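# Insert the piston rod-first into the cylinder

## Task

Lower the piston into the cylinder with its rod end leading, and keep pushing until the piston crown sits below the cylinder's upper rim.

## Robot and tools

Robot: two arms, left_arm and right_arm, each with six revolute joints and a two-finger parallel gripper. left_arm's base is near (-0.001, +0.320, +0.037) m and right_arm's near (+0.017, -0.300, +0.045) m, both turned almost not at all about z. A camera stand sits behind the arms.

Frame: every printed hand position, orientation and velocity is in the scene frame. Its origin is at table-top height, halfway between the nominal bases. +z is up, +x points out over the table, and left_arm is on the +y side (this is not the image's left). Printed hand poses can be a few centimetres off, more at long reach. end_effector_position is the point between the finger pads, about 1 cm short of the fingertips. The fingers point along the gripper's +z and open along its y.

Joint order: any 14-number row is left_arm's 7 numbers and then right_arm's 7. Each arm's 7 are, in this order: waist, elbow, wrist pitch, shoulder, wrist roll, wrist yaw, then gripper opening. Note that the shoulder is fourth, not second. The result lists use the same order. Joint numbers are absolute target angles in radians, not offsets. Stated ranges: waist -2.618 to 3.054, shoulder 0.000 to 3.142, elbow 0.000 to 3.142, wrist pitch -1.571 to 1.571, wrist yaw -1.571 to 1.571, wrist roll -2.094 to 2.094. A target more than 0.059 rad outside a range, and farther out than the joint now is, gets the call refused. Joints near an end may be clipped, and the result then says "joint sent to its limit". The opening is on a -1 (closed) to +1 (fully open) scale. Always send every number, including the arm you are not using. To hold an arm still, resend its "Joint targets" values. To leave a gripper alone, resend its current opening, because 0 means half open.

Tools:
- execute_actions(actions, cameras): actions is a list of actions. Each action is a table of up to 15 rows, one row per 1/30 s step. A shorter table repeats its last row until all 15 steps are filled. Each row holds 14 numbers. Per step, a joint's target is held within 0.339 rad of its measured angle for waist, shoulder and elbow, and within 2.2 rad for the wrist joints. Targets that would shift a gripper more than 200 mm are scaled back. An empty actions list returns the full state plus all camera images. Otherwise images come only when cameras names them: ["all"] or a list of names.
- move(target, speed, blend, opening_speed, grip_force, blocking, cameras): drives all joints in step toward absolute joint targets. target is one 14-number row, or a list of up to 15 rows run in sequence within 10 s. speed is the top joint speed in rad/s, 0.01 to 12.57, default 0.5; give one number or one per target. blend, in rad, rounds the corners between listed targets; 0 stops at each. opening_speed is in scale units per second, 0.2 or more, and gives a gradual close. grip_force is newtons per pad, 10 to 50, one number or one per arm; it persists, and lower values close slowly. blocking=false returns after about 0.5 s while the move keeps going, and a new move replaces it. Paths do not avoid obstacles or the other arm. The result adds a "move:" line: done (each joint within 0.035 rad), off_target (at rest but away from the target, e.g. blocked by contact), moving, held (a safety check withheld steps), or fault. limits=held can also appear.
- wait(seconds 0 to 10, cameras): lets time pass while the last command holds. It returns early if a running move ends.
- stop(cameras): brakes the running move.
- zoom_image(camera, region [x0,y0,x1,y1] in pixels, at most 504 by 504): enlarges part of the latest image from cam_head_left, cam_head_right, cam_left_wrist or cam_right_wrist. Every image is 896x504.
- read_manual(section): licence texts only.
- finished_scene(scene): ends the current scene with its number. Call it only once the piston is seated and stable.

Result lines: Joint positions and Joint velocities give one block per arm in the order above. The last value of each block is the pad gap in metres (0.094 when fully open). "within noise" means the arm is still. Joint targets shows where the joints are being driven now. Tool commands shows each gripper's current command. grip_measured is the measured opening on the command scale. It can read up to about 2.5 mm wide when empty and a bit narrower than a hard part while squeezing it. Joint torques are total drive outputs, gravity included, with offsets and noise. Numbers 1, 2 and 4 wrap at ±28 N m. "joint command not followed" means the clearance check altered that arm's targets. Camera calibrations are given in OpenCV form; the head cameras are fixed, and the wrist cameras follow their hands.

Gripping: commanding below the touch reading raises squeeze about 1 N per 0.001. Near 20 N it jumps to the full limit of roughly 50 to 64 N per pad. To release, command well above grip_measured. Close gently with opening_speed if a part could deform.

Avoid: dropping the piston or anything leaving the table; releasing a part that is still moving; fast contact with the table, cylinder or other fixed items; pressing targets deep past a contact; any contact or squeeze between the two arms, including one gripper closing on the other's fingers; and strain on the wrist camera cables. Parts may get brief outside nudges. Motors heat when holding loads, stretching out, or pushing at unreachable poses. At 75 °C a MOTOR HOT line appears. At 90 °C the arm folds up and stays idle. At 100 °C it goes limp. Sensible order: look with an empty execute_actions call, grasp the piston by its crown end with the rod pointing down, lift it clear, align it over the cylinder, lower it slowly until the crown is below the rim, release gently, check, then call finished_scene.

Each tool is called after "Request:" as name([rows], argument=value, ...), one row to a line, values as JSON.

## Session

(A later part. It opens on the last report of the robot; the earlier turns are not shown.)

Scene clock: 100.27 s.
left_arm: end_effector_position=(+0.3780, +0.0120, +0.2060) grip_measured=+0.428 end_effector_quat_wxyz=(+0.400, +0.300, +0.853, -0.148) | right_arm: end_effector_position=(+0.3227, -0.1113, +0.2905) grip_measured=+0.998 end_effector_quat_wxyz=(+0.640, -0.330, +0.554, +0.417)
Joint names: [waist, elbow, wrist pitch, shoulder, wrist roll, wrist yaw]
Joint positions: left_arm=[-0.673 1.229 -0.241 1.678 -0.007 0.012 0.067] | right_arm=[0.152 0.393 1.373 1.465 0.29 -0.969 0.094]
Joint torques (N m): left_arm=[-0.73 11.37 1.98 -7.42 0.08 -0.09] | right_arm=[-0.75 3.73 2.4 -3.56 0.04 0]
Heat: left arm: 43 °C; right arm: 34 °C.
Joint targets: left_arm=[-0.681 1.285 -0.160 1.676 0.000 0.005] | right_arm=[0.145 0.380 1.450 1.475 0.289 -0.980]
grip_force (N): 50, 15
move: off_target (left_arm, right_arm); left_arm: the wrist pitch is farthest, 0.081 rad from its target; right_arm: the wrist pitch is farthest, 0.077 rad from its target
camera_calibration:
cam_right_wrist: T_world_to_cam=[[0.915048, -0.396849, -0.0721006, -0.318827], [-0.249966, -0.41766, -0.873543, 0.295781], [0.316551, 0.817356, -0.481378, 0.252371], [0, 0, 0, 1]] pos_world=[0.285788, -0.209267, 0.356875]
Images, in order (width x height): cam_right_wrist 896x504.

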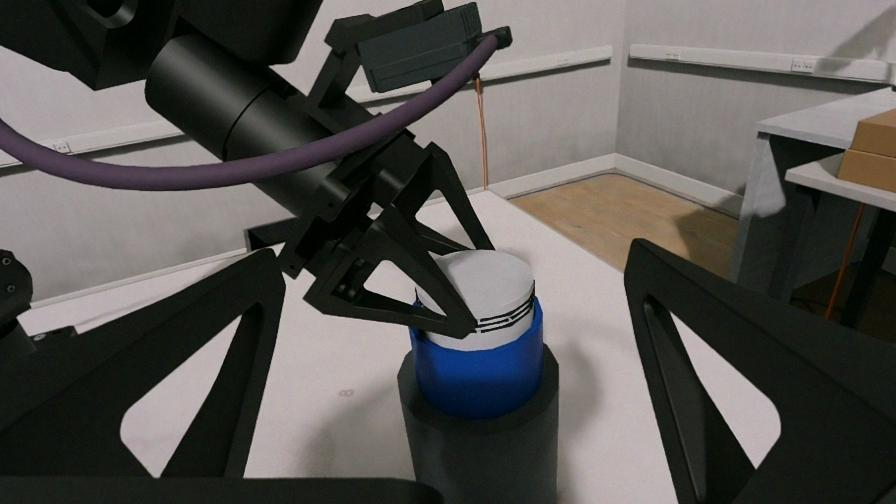

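Request:
move(target=[-0.692, 1.285, -0.160, 1.676, 0, 0.005, 0.3, 0.145, 0.38, 1.45, 1.475, 0.289, -0.98, 1.0], speed=0.05, cameras=["cam_right_wrist"])

Request:
zoom_image(camera="cam_right_wrist", region=[390, 290, 570, 460])

Scene clock: 101.40 s.
left_arm: end_effector_position=(+0.3752, +0.0086, +0.2060) grip_measured=+0.428 end_effector_quat_wxyz=(+0.399, +0.304, +0.852, -0.149) | right_arm: end_effector_position=(+0.3227, -0.1113, +0.2905) grip_measured=+0.998 end_effector_quat_wxyz=(+0.640, -0.330, +0.554, +0.417)
Joint names: [waist, elbow, wrist pitch, shoulder, wrist roll, wrist yaw]
Joint positions: left_arm=[-0.684 1.229 -0.241 1.678 -0.007 0.008 0.067] | right_arm=[0.152 0.393 1.373 1.465 0.29 -0.969 0.094]
Joint torques (N m): left_arm=[-0.77 11.37 1.98 -7.42 0.08 -0.06] | right_arm=[-0.64 3.73 2.41 -3.52 0.02 0.02]
Heat: left arm: 43 °C; right arm: 34 °C.
Joint targets: left_arm=[-0.692 1.285 -0.160 1.676 0.000 0.005] | right_arm=[0.145 0.380 1.450 1.475 0.289 -0.980]
grip_force (N): 50, 15
move: off_target (left_arm, right_arm); left_arm: the wrist pitch is farthest, 0.081 rad from its target; right_arm: the wrist pitch is farthest, 0.077 rad from its target
camera_calibration:
cam_right_wrist: T_world_to_cam=[[0.915048, -0.396849, -0.0721006, -0.318827], [-0.249966, -0.41766, -0.873543, 0.295781], [0.316551, 0.817356, -0.481378, 0.252371], [0, 0, 0, 1]] pos_world=[0.285788, -0.209267, 0.356875]
Images, in order (width x height): cam_right_wrist 896x504.

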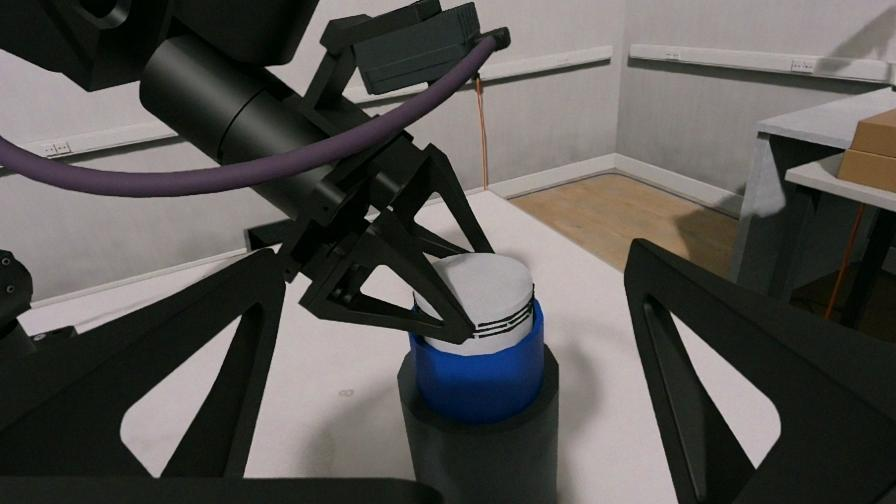

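Scaled by 2.800 from the camera's 896x504 image, which has a finer 1280x720 frame.

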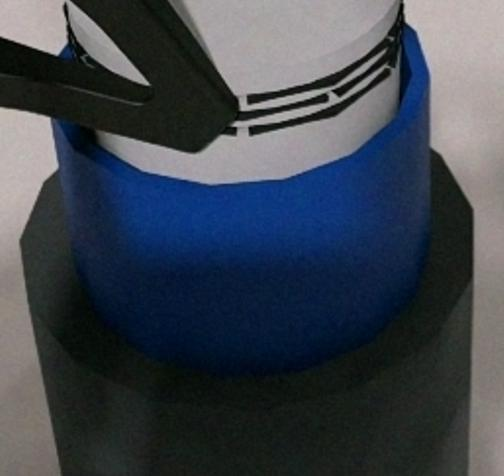

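Request:
move([
  [-0.662, 1.285, -0.160, 1.676, 0, 0.005, 0.3, 0.145, 0.38, 1.45, 1.475, 0.289, -0.98, 1.0],
  [-0.682, 1.285, -0.160, 1.676, 0, 0.005, 0.3, 0.145, 0.38, 1.45, 1.475, 0.289, -0.98, 1.0],
], speed=0.06, cameras=["cam_right_wrist", "cam_head_left"])

Request:
zoom_image(camera="cam_right_wrist", region=[390, 290, 570, 460])

Scene clock: 104.13 s.
left_arm: end_effector_position=(+0.3775, +0.0114, +0.2060) grip_measured=+0.428 end_effector_quat_wxyz=(+0.400, +0.301, +0.853, -0.147) | right_arm: end_effector_position=(+0.3227, -0.1113, +0.2905) grip_measured=+0.998 end_effector_quat_wxyz=(+0.640, -0.330, +0.554, +0.417)
Joint names: [waist, elbow, wrist pitch, shoulder, wrist roll, wrist yaw]
Joint positions: left_arm=[-0.676 1.229 -0.241 1.678 -0.007 0.008 0.067] | right_arm=[0.152 0.393 1.373 1.465 0.29 -0.969 0.094]
Joint torques (N m): left_arm=[-0.58 11.37 1.98 -7.42 0.08 -0.06] | right_arm=[-0.62 3.71 2.4 -3.58 0.03 -0.01]
Heat: left arm: 43 °C; right arm: 34 °C.
Joint targets: left_arm=[-0.682 1.285 -0.160 1.676 0.000 0.005] | right_arm=[0.145 0.380 1.450 1.475 0.289 -0.980]
grip_force (N): 50, 15
move: off_target (left_arm, right_arm); left_arm: the wrist pitch is farthest, 0.081 rad from its target; right_arm: the wrist pitch is farthest, 0.077 rad from its target
camera_calibration:
cam_right_wrist: T_world_to_cam=[[0.915048, -0.396849, -0.0721006, -0.318827], [-0.249966, -0.41766, -0.873543, 0.295781], [0.316551, 0.817356, -0.481378, 0.252371], [0, 0, 0, 1]] pos_world=[0.285788, -0.209267, 0.356875]
Images, in order (width x height): cam_head_left 896x504, cam_right_wrist 896x504.

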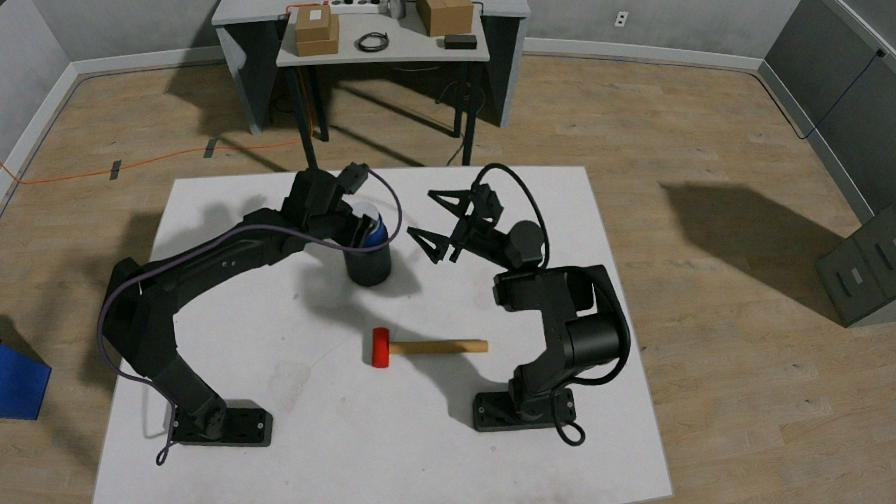

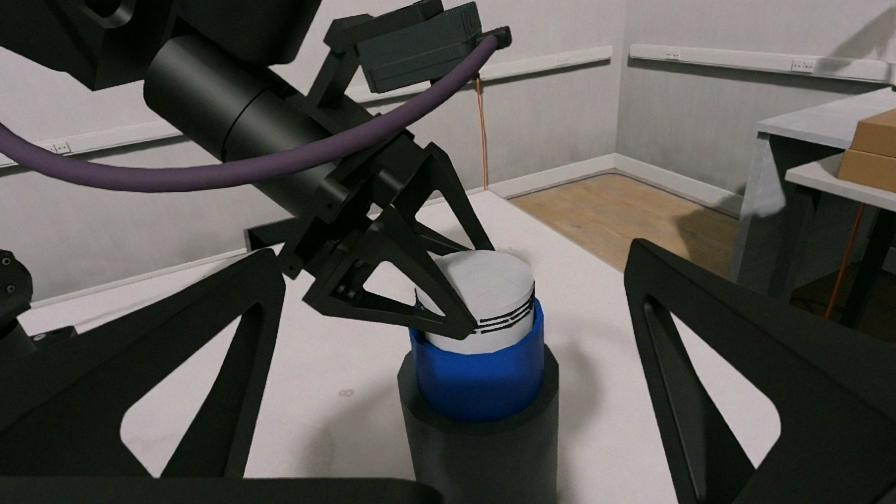

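Scaled by 2.800 from the camera's 896x504 image, which has a finer 1280x720 frame.

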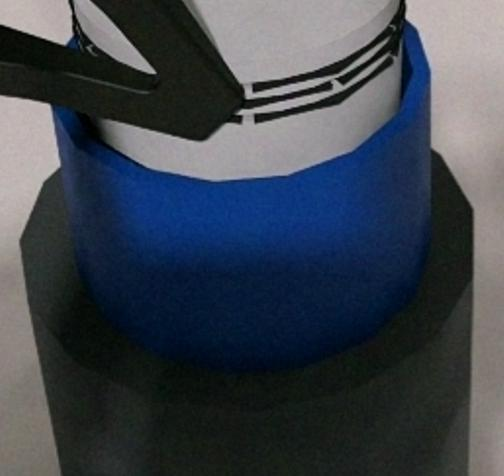

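Request:
move(target=[-0.682, 1.197, -0.117, 1.605, 0, 0.005, 0.3, 0.145, 0.38, 1.45, 1.475, 0.289, -0.98, 1.0], speed=0.08, cameras=["cam_right_wrist"])

Request:
zoom_image(camera="cam_right_wrist", region=[390, 230, 570, 460])

Scene clock: 111.57 s.
left_arm: end_effector_position=(+0.3756, +0.0130, +0.1989) grip_measured=+0.428 end_effector_quat_wxyz=(+0.402, +0.301, +0.852, -0.148) | right_arm: end_effector_position=(+0.3227, -0.1113, +0.2905) grip_measured=+0.998 end_effector_quat_wxyz=(+0.640, -0.330, +0.554, +0.417)
Joint names: [waist, elbow, wrist pitch, shoulder, wrist roll, wrist yaw]
Joint positions: left_arm=[-0.676 1.19 -0.202 1.673 -0.007 0.008 0.067] | right_arm=[0.152 0.393 1.373 1.465 0.29 -0.969 0.094]
Joint torques (N m): left_arm=[-0.57 7.38 2.02 -12.31 0.08 -0.06] | right_arm=[-0.62 3.63 2.39 -3.6 0.01 -0.01]
Heat: left arm: 43 °C; right arm: 34 °C.
Joint targets: left_arm=[-0.682 1.197 -0.117 1.605 0.000 0.005] | right_arm=[0.145 0.380 1.450 1.475 0.289 -0.980]
grip_force (N): 50, 15
move: off_target (left_arm, right_arm); left_arm: the wrist pitch is farthest, 0.085 rad from its target; right_arm: the wrist pitch is farthest, 0.077 rad from its target
camera_calibration:
cam_right_wrist: T_world_to_cam=[[0.915048, -0.396849, -0.0721006, -0.318827], [-0.249966, -0.41766, -0.873543, 0.295781], [0.316551, 0.817356, -0.481378, 0.252371], [0, 0, 0, 1]] pos_world=[0.285788, -0.209267, 0.356875]
Images, in order (width x height): cam_right_wrist 896x504.

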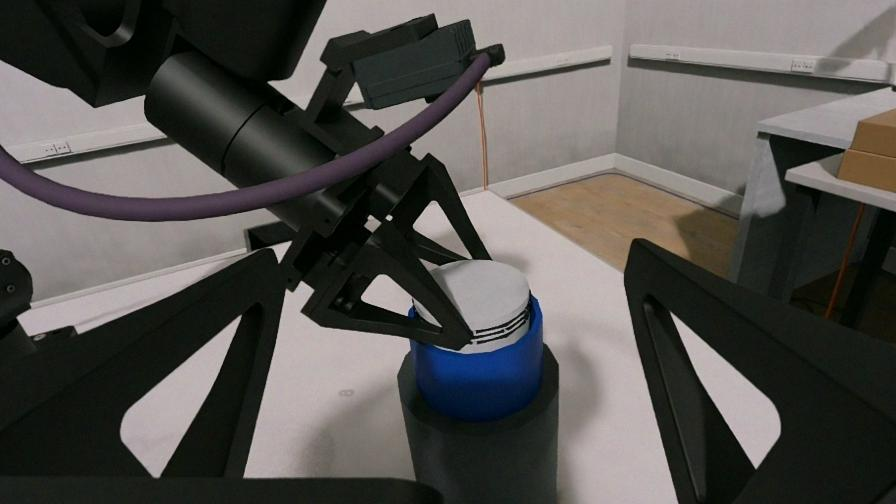

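Scaled by 2.191 from the camera's 896x504 image, which has a finer 1280x720 frame.

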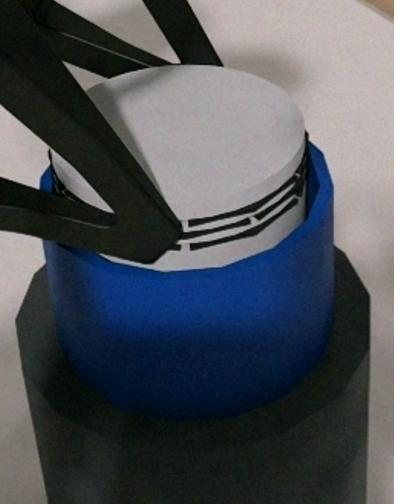

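Request:
move(target=[-0.682, 1.197, -0.117, 1.605, 0, 0.005, 0.3, 0.145, 0.38, 1.45, 1.475, 0.289, -0.98, 1.0], speed=0.1, grip_force=[10, 15])

Scene clock: 112.93 s.
left_arm: end_effector_position=(+0.3756, +0.0130, +0.1989) grip_measured=+0.447 end_effector_quat_wxyz=(+0.402, +0.301, +0.852, -0.148) | right_arm: end_effector_position=(+0.3227, -0.1113, +0.2905) grip_measured=+0.998 end_effector_quat_wxyz=(+0.640, -0.330, +0.554, +0.417)
Joint names: [waist, elbow, wrist pitch, shoulder, wrist roll, wrist yaw]
Joint positions: left_arm=[-0.676 1.19 -0.202 1.673 -0.007 0.008 0.068] | right_arm=[0.152 0.393 1.373 1.465 0.29 -0.969 0.094]
Joint torques (N m): left_arm=[-0.57 7.38 2.02 -12.29 0.08 -0.06] | right_arm=[-0.73 3.77 2.38 -3.59 0.03 0]
Heat: left arm: 44 °C; right arm: 34 °C.
Joint targets: left_arm=[-0.682 1.197 -0.117 1.605 0.000 0.005] | right_arm=[0.145 0.380 1.450 1.475 0.289 -0.980]
grip_force (N): 10, 15
move: off_target (left_arm, right_arm); left_arm: the wrist pitch is farthest, 0.085 rad from its target; right_arm: the wrist pitch is farthest, 0.077 rad from its target

Request:
execute_actions([
  [[-0.682,1.197,-0.117,1.605,0,0.005,0.455,0.145,0.38,1.45,1.475,0.289,-0.98,1.0]],
  [[-0.682,1.197,-0.117,1.605,0,0.005,0.4562,0.145,0.38,1.45,1.475,0.289,-0.98,1.0]],
  [[-0.682,1.197,-0.117,1.605,0,0.005,0.4572,0.145,0.38,1.45,1.475,0.289,-0.98,1.0]],
  [[-0.682,1.197,-0.117,1.605,0,0.005,0.458,0.145,0.38,1.45,1.475,0.289,-0.98,1.0]],
  [[-0.682,1.197,-0.117,1.605,0,0.005,0.4588,0.145,0.38,1.45,1.475,0.289,-0.98,1.0]],
  [[-0.682,1.197,-0.117,1.605,0,0.005,0.4595,0.145,0.38,1.45,1.475,0.289,-0.98,1.0]],
  [[-0.682,1.197,-0.117,1.605,0,0.005,0.4602,0.145,0.38,1.45,1.475,0.289,-0.98,1.0]],
  [[-0.682,1.197,-0.117,1.605,0,0.005,0.4609,0.145,0.38,1.45,1.475,0.289,-0.98,1.0]],
  [[-0.682,1.197,-0.117,1.605,0,0.005,0.4616,0.145,0.38,1.45,1.475,0.289,-0.98,1.0]],
  [[-0.682,1.197,-0.117,1.605,0,0.005,0.4623,0.145,0.38,1.45,1.475,0.289,-0.98,1.0]],
], cameras=["cam_right_wrist"])

Scene clock: 119.03 s.
left_arm: end_effector_position=(+0.3815, +0.0083, +0.2306) grip_measured=+0.460 end_effector_quat_wxyz=(+0.446, +0.293, +0.829, -0.164) | right_arm: end_effector_position=(+0.3227, -0.1113, +0.2905) grip_measured=+0.998 end_effector_quat_wxyz=(+0.640, -0.330, +0.554, +0.417)
Joint names: [waist, elbow, wrist pitch, shoulder, wrist roll, wrist yaw]
Joint positions: left_arm=[-0.676 1.19 -0.136 1.634 -0.007 0.008 0.069] | right_arm=[0.152 0.393 1.373 1.465 0.29 -0.969 0.094]
Joint torques (N m): left_arm=[-0.57 7.51 1.48 -9.1 0.07 -0.05] | right_arm=[-0.66 3.69 2.4 -3.54 0.02 0.02]
Heat: left arm: 44 °C; right arm: 35 °C.
Joint targets: left_arm=[-0.682 1.197 -0.117 1.605 0.000 0.005] | right_arm=[0.145 0.380 1.450 1.475 0.289 -0.980]
grip_force (N): 10, 15
camera_calibration:
cam_right_wrist: T_world_to_cam=[[0.915048, -0.396849, -0.0721006, -0.318827], [-0.249966, -0.41766, -0.873543, 0.295781], [0.316551, 0.817356, -0.481378, 0.252371], [0, 0, 0, 1]] pos_world=[0.285788, -0.209267, 0.356875]
Images, in order (width x height): cam_right_wrist 896x504.

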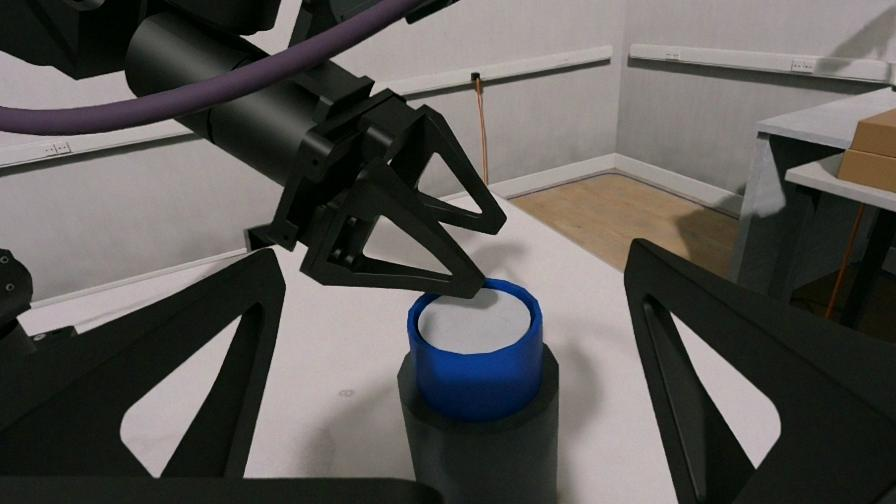

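Request:
zoom_image(camera="cam_right_wrist", region=[390, 260, 570, 460])

Scaled by 2.520 from the camera's 896x504 image, which has a finer 1280x720 frame.

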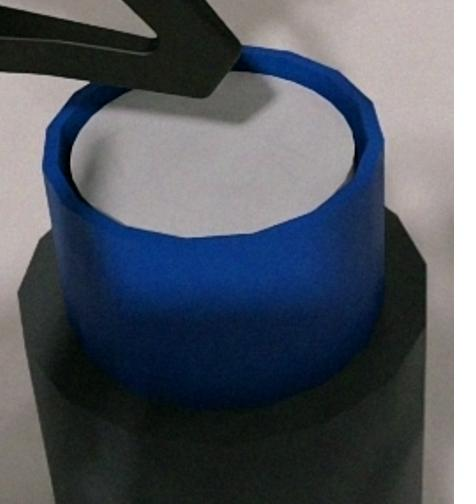

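Request:
zoom_image(camera="cam_right_wrist", region=[395, 390, 565, 470])

Scaled by 2.965 from the camera's 896x504 image, which has a finer 1280x720 frame.

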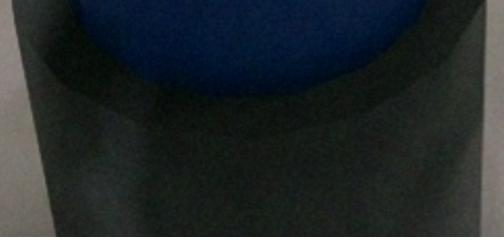

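Request:
move([
  [-0.682, 1.780, -0.862, 1.902, 0, 0.005, 1.0, 0.145, 0.38, 1.45, 1.475, 0.289, -0.98, 1.0],
  [-0.682, 1.565, -0.650, 1.900, 0, 0.005, 1.0, 0.145, 0.38, 1.45, 1.475, 0.289, -0.98, 1.0],
], speed=[0.5, 0.3], grip_force=[15, 15], opening_speed=1.0, cameras=["cam_left_wrist", "cam_right_wrist"])

Scene clock: 128.60 s.
left_arm: end_effector_position=(+0.3803, +0.0092, +0.1808) grip_measured=+0.998 end_effector_quat_wxyz=(+0.272, +0.318, +0.902, -0.102) | right_arm: end_effector_position=(+0.3227, -0.1113, +0.2905) grip_measured=+0.998 end_effector_quat_wxyz=(+0.640, -0.330, +0.554, +0.417)
Joint names: [waist, elbow, wrist pitch, shoulder, wrist roll, wrist yaw]
Joint positions: left_arm=[-0.676 1.572 -0.671 1.882 -0.007 0.008 0.094] | right_arm=[0.152 0.393 1.373 1.465 0.29 -0.969 0.094]
Joint torques (N m): left_arm=[-0.58 6.15 1.11 -7.6 0.08 -0.05] | right_arm=[-0.77 3.77 2.4 -3.51 0.02 0]
Heat: left arm: 42 °C; right arm: 35 °C.
Joint targets: left_arm=[-0.682 1.565 -0.650 1.900 0.000 0.005] | right_arm=[0.145 0.380 1.450 1.475 0.289 -0.980]
grip_force (N): 15, 15
move: off_target (right_arm); right_arm: the wrist pitch is farthest, 0.077 rad from its target
camera_calibration:
cam_left_wrist: T_world_to_cam=[[-0.649783, -0.75819, -0.0541387, 0.265333], [-0.759653, 0.645239, 0.0811997, 0.27427], [-0.0266324, 0.0938888, -0.995226, 0.310236], [0, 0, 0, 1]] pos_world=[0.389021, -0.00492467, 0.300849]
cam_right_wrist: T_world_to_cam=[[0.915048, -0.396849, -0.0721006, -0.318827], [-0.249966, -0.41766, -0.873543, 0.295781], [0.316551, 0.817356, -0.481378, 0.252371], [0, 0, 0, 1]] pos_world=[0.285788, -0.209267, 0.356875]
Images, in order (width x height): cam_left_wrist 896x504, cam_right_wrist 896x504.

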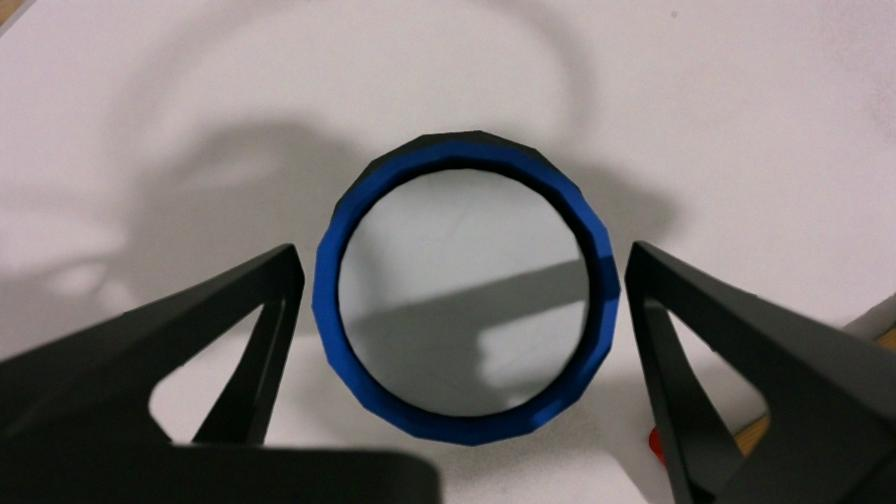

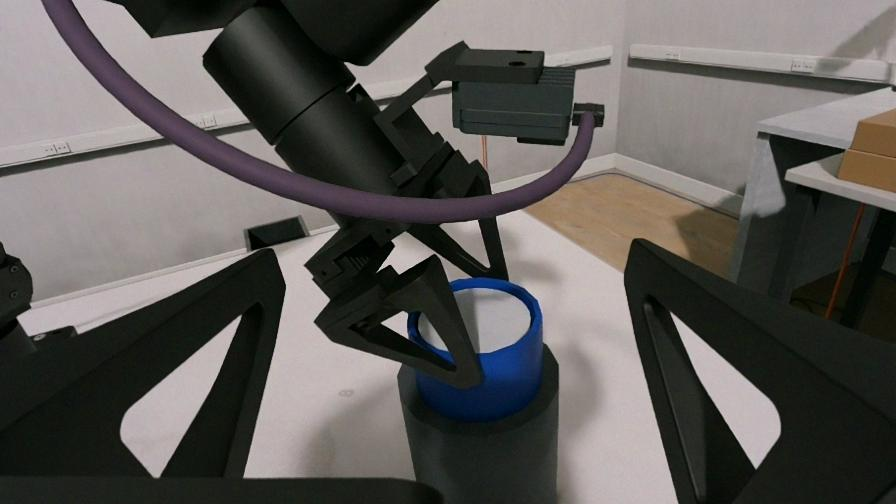

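Request:
zoom_image(camera="cam_left_wrist", region=[300, 110, 640, 460])

Scaled by 1.440 from the camera's 896x504 image, which has a finer 1280x720 frame.

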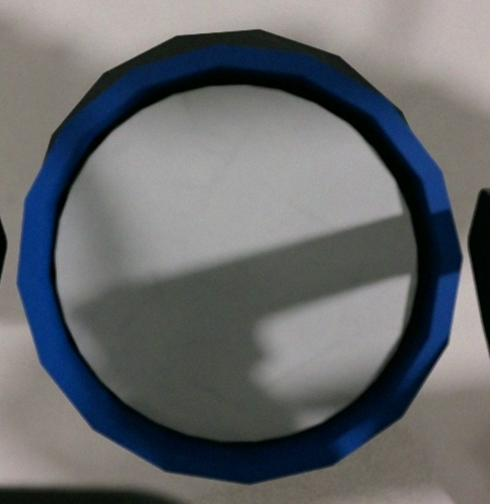

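Request:
move([
  [-0.682, 1.565, -0.650, 1.900, 0, 0.005, 0.55, 0.145, 0.38, 1.45, 1.475, 0.289, -0.98, 1.0],
  [-0.666, 1.565, -0.650, 1.900, 0, 0.005, 0.55, 0.145, 0.38, 1.45, 1.475, 0.289, -0.98, 1.0],
], speed=0.04, opening_speed=0.6, cameras=["cam_left_wrist", "cam_right_wrist"])

Request:
zoom_image(camera="cam_left_wrist", region=[300, 110, 640, 460])

Scene clock: 135.40 s.
left_arm: end_effector_position=(+0.3817, +0.0107, +0.1809) grip_measured=+0.723 end_effector_quat_wxyz=(+0.273, +0.316, +0.903, -0.101) | right_arm: end_effector_position=(+0.3227, -0.1113, +0.2905) grip_measured=+0.998 end_effector_quat_wxyz=(+0.640, -0.330, +0.554, +0.417)
Joint names: [waist, elbow, wrist pitch, shoulder, wrist roll, wrist yaw]
Joint positions: left_arm=[-0.672 1.572 -0.67 1.882 -0.007 0.008 0.081] | right_arm=[0.152 0.393 1.373 1.465 0.29 -0.969 0.094]
Joint torques (N m): left_arm=[0.53 6.15 1.1 -7.6 0.07 -0.06] | right_arm=[-0.7 3.73 2.42 -3.54 0 0.02]
Heat: left arm: 41 °C; right arm: 35 °C.
Joint targets: left_arm=[-0.666 1.565 -0.650 1.900 0.000 0.005] | right_arm=[0.145 0.380 1.450 1.475 0.289 -0.980]
grip_force (N): 15, 15
move: off_target (right_arm); right_arm: the wrist pitch is farthest, 0.077 rad from its target
camera_calibration:
cam_left_wrist: T_world_to_cam=[[-0.646502, -0.760983, -0.0542177, 0.26619], [-0.762455, 0.64202, 0.0804609, 0.275603], [-0.0264206, 0.0933567, -0.995282, 0.310155], [0, 0, 0, 1]] pos_world=[0.390421, -0.00333105, 0.300948]
cam_right_wrist: T_world_to_cam=[[0.915048, -0.396849, -0.0721006, -0.318827], [-0.249966, -0.41766, -0.873543, 0.295781], [0.316551, 0.817356, -0.481378, 0.252371], [0, 0, 0, 1]] pos_world=[0.285788, -0.209267, 0.356875]
Images, in order (width x height): cam_left_wrist 896x504, cam_right_wrist 896x504.

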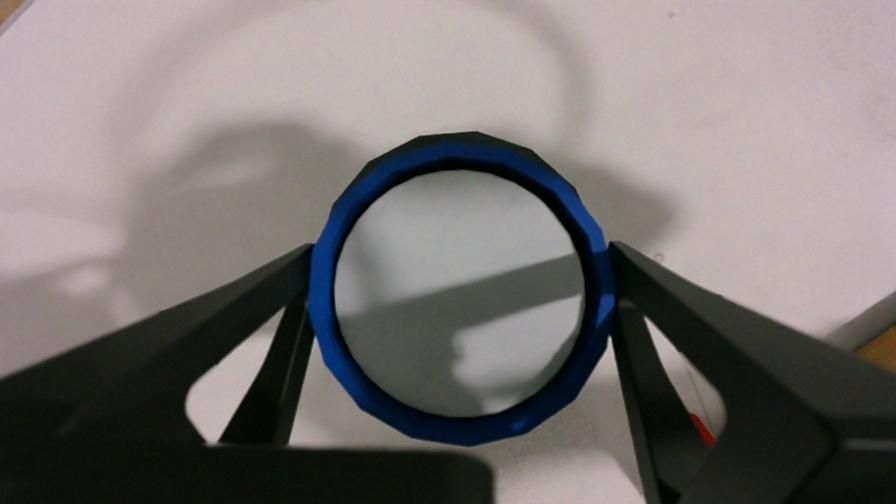

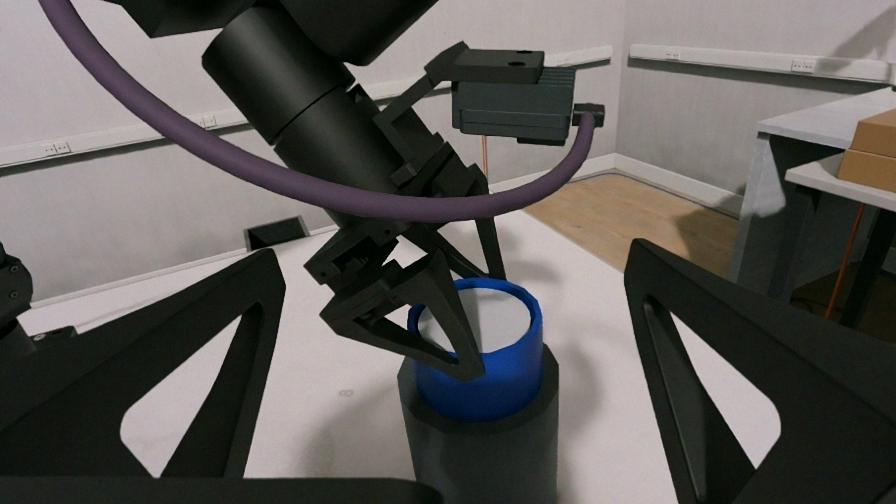

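Scaled by 1.440 from the camera's 896x504 image, which has a finer 1280x720 frame.

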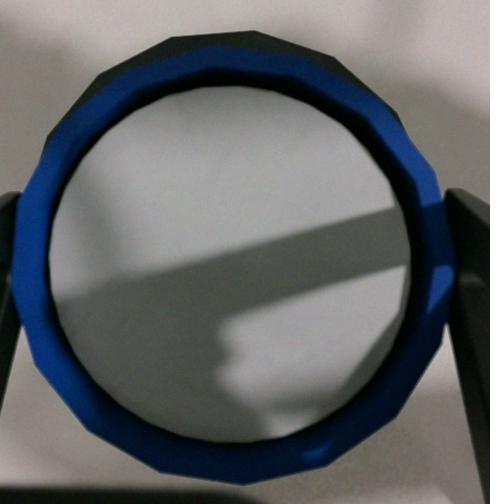

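Request:
zoom_image(camera="cam_right_wrist", region=[395, 390, 565, 470])

Request:
zoom_image(camera="cam_right_wrist", region=[390, 260, 570, 460])

Scaled by 2.965 from the camera's 896x504 image, which has a finer 1280x720 frame.

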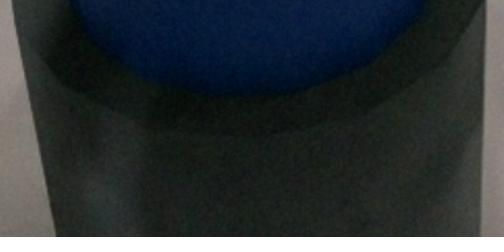

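Scaled by 2.520 from the camera's 896x504 image, which has a finer 1280x720 frame.

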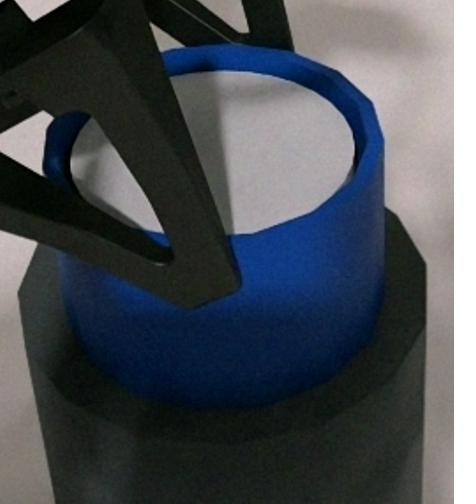

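Request:
move(target=[-0.656, 1.565, -0.650, 1.900, 0, 0.005, 0.55, 0.145, 0.38, 1.45, 1.475, 0.289, -0.98, 1.0], speed=0.03, cameras=["cam_left_wrist", "cam_right_wrist"])

Request:
zoom_image(camera="cam_right_wrist", region=[390, 260, 570, 460])

Request:
zoom_image(camera="cam_left_wrist", region=[300, 110, 640, 460])

Scene clock: 139.37 s.
left_arm: end_effector_position=(+0.3829, +0.0122, +0.1810) grip_measured=+0.723 end_effector_quat_wxyz=(+0.273, +0.314, +0.904, -0.101) | right_arm: end_effector_position=(+0.3227, -0.1113, +0.2905) grip_measured=+0.998 end_effector_quat_wxyz=(+0.640, -0.330, +0.554, +0.417)
Joint names: [waist, elbow, wrist pitch, shoulder, wrist roll, wrist yaw]
Joint positions: left_arm=[-0.668 1.572 -0.67 1.882 -0.007 0.009 0.081] | right_arm=[0.152 0.393 1.373 1.465 0.29 -0.969 0.094]
Joint torques (N m): left_arm=[1.06 6.13 1.1 -7.6 0.07 -0.07] | right_arm=[-0.66 3.74 2.39 -3.55 -0.01 0.01]
Heat: left arm: 41 °C; right arm: 35 °C.
Joint targets: left_arm=[-0.656 1.565 -0.650 1.900 0.000 0.005] | right_arm=[0.145 0.380 1.450 1.475 0.289 -0.980]
grip_force (N): 15, 15
move: off_target (right_arm); right_arm: the wrist pitch is farthest, 0.077 rad from its target
camera_calibration:
cam_left_wrist: T_world_to_cam=[[-0.643864, -0.763287, -0.0532266, 0.266907], [-0.764649, 0.6394, 0.080499, 0.276413], [-0.0274107, 0.09253, -0.995333, 0.310443], [0, 0, 0, 1]] pos_world=[0.39172, -0.00173674, 0.300949]
cam_right_wrist: T_world_to_cam=[[0.915048, -0.396849, -0.0721006, -0.318827], [-0.249966, -0.41766, -0.873543, 0.295781], [0.316551, 0.817356, -0.481378, 0.252371], [0, 0, 0, 1]] pos_world=[0.285788, -0.209267, 0.356875]
Images, in order (width x height): cam_left_wrist 896x504, cam_right_wrist 896x504.

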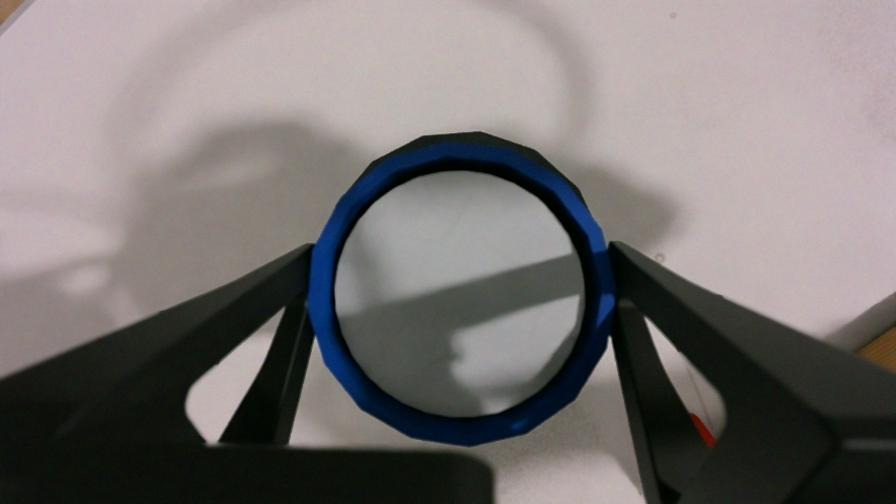

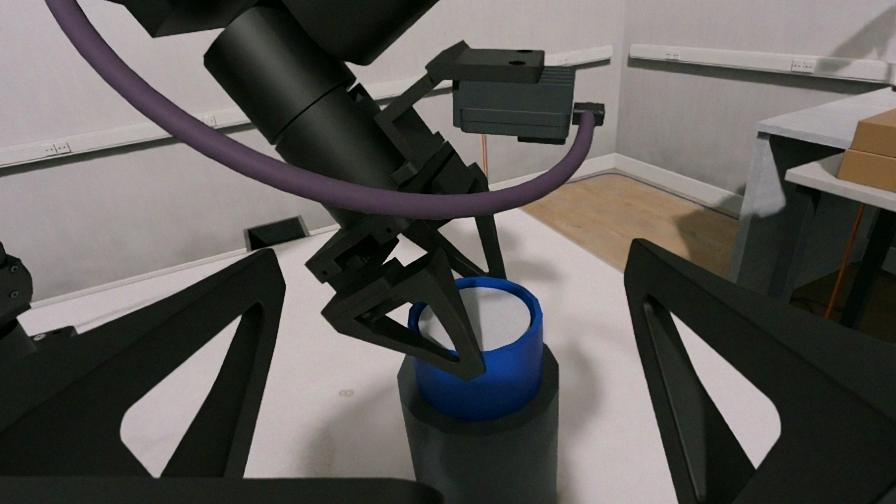

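Scaled by 2.520 from the camera's 896x504 image, which has a finer 1280x720 frame.

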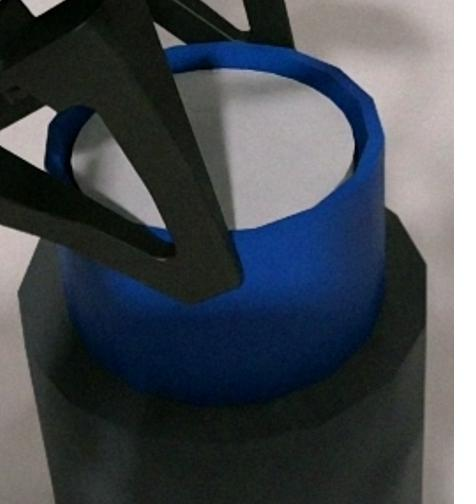

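Scaled by 1.440 from the camera's 896x504 image, which has a finer 1280x720 frame.

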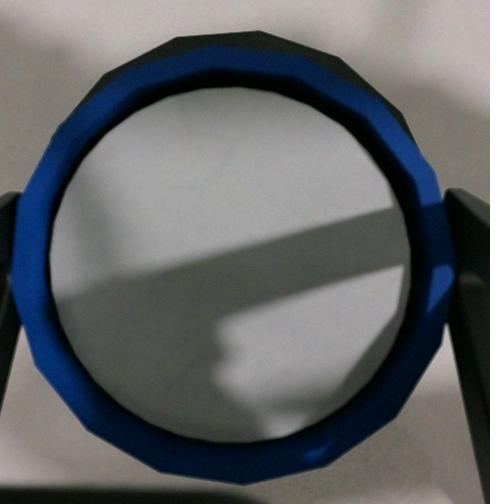

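Request:
move(target=[-0.656, 1.563, -0.692, 1.890, 0, 0.005, 0.55, 0.145, 0.38, 1.45, 1.475, 0.289, -0.98, 1.0], speed=0.05, cameras=["cam_left_wrist", "cam_right_wrist"])

Request:
zoom_image(camera="cam_left_wrist", region=[300, 110, 640, 460])

Scene clock: 144.97 s.
left_arm: end_effector_position=(+0.3826, +0.0124, +0.1807) grip_measured=+0.723 end_effector_quat_wxyz=(+0.272, +0.314, +0.904, -0.101) | right_arm: end_effector_position=(+0.3227, -0.1113, +0.2905) grip_measured=+0.998 end_effector_quat_wxyz=(+0.640, -0.330, +0.554, +0.417)
Joint names: [waist, elbow, wrist pitch, shoulder, wrist roll, wrist yaw]
Joint positions: left_arm=[-0.668 1.572 -0.672 1.882 -0.007 0.009 0.081] | right_arm=[0.152 0.393 1.373 1.465 0.29 -0.969 0.094]
Joint torques (N m): left_arm=[1.06 6.01 0.73 -8.29 0.08 -0.07] | right_arm=[-0.69 3.77 2.41 -3.55 0 0.02]
Heat: left arm: 41 °C; right arm: 35 °C.
Joint targets: left_arm=[-0.656 1.563 -0.692 1.890 0.000 0.005] | right_arm=[0.145 0.380 1.450 1.475 0.289 -0.980]
grip_force (N): 15, 15
move: off_target (right_arm); right_arm: the wrist pitch is farthest, 0.077 rad from its target
camera_calibration:
cam_left_wrist: T_world_to_cam=[[-0.643929, -0.763237, -0.0531455, 0.266834], [-0.76455, 0.639327, 0.082006, 0.275859], [-0.0286127, 0.0934384, -0.995214, 0.310679], [0, 0, 0, 1]] pos_world=[0.391619, -0.00173569, 0.300751]
cam_right_wrist: T_world_to_cam=[[0.915048, -0.396849, -0.0721006, -0.318827], [-0.249966, -0.41766, -0.873543, 0.295781], [0.316551, 0.817356, -0.481378, 0.252371], [0, 0, 0, 1]] pos_world=[0.285788, -0.209267, 0.356875]
Images, in order (width x height): cam_left_wrist 896x504, cam_right_wrist 896x504.

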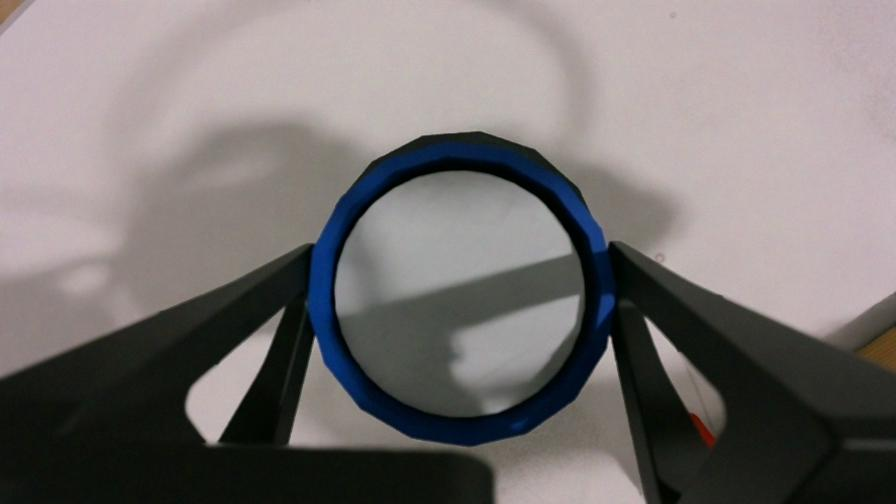

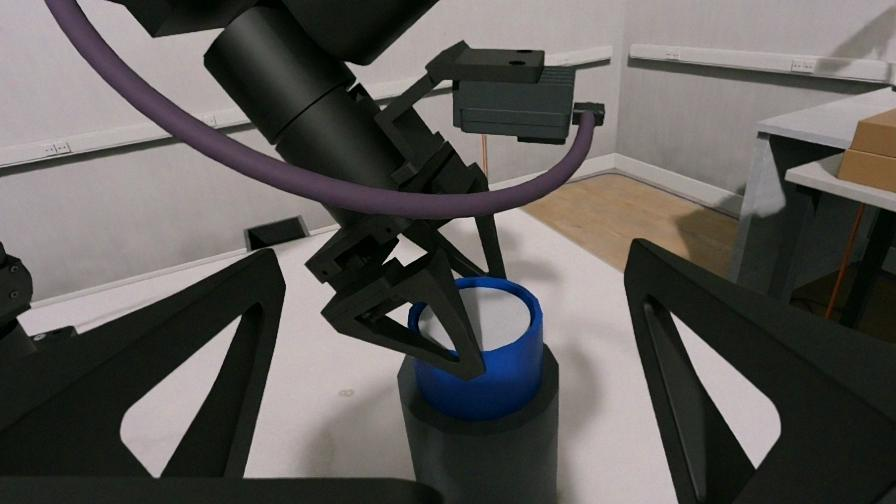

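Scaled by 1.440 from the camera's 896x504 image, which has a finer 1280x720 frame.

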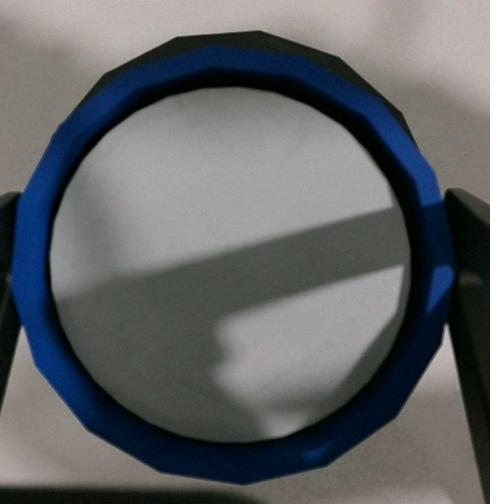

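Request:
move(target=[-0.656, 1.552, -0.688, 1.838, 0, 0.005, 0.55, 0.145, 0.38, 1.45, 1.475, 0.289, -0.98, 1.0], speed=0.08, cameras=["cam_left_wrist", "cam_right_wrist"])

Request:
zoom_image(camera="cam_left_wrist", region=[300, 110, 640, 460])

Scene clock: 148.33 s.
left_arm: end_effector_position=(+0.3823, +0.0143, +0.1805) grip_measured=+0.723 end_effector_quat_wxyz=(+0.272, +0.314, +0.904, -0.100) | right_arm: end_effector_position=(+0.3227, -0.1113, +0.2905) grip_measured=+0.998 end_effector_quat_wxyz=(+0.640, -0.330, +0.554, +0.417)
Joint names: [waist, elbow, wrist pitch, shoulder, wrist roll, wrist yaw]
Joint positions: left_arm=[-0.665 1.566 -0.672 1.878 -0.005 0.009 0.081] | right_arm=[0.152 0.393 1.373 1.465 0.29 -0.969 0.094]
Joint torques (N m): left_arm=[0.79 5.65 0.76 -11.78 0.06 -0.06] | right_arm=[-0.62 3.67 2.39 -3.66 -0.02 0.02]
Heat: left arm: 40 °C; right arm: 36 °C.
Joint targets: left_arm=[-0.656 1.552 -0.688 1.838 0.000 0.005] | right_arm=[0.145 0.380 1.450 1.475 0.289 -0.980]
grip_force (N): 15, 15
move: off_target (left_arm, right_arm); left_arm: the shoulder is farthest, 0.040 rad from its target; right_arm: the wrist pitch is farthest, 0.077 rad from its target
camera_calibration:
cam_left_wrist: T_world_to_cam=[[-0.642914, -0.764035, -0.0539617, 0.267851], [-0.765374, 0.638139, 0.0835598, 0.27435], [-0.0294076, 0.0950226, -0.995041, 0.310563], [0, 0, 0, 1]] pos_world=[0.391318, 0.0000642882, 0.300552]
cam_right_wrist: T_world_to_cam=[[0.915048, -0.396849, -0.0721006, -0.318827], [-0.249966, -0.41766, -0.873543, 0.295781], [0.316551, 0.817356, -0.481378, 0.252371], [0, 0, 0, 1]] pos_world=[0.285788, -0.209267, 0.356875]
Images, in order (width x height): cam_left_wrist 896x504, cam_right_wrist 896x504.

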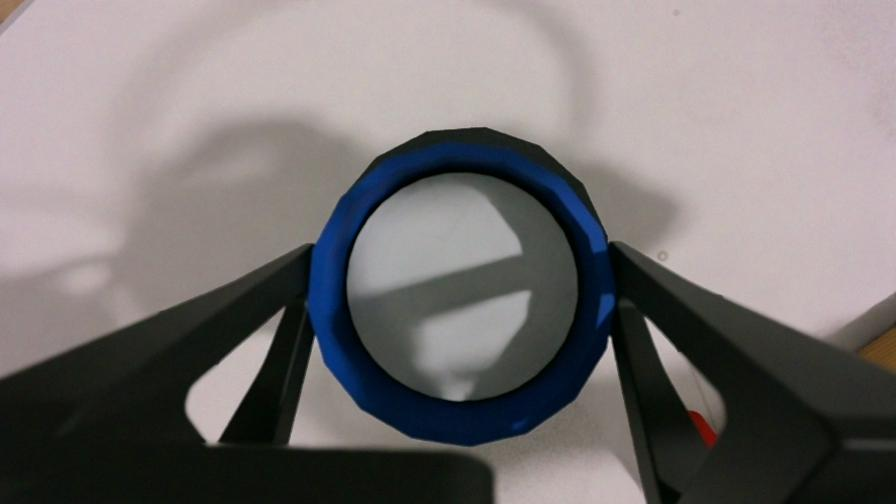

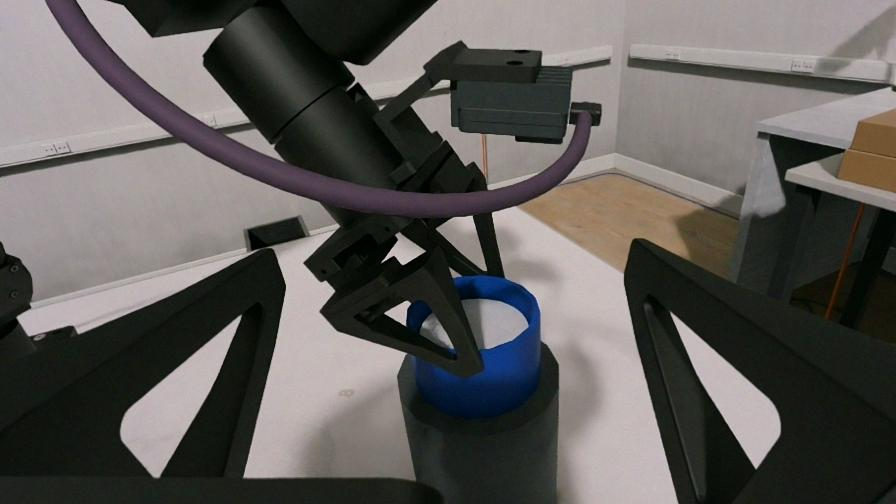

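Scaled by 1.440 from the camera's 896x504 image, which has a finer 1280x720 frame.

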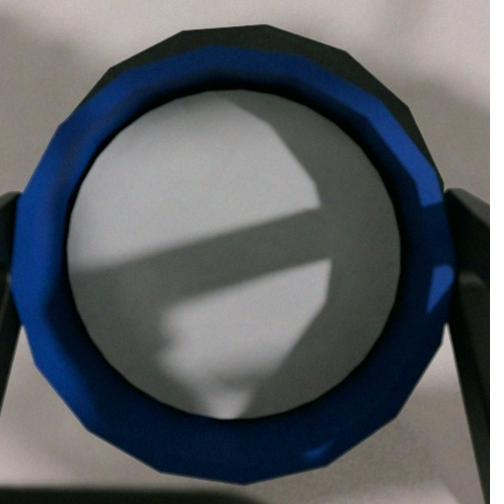

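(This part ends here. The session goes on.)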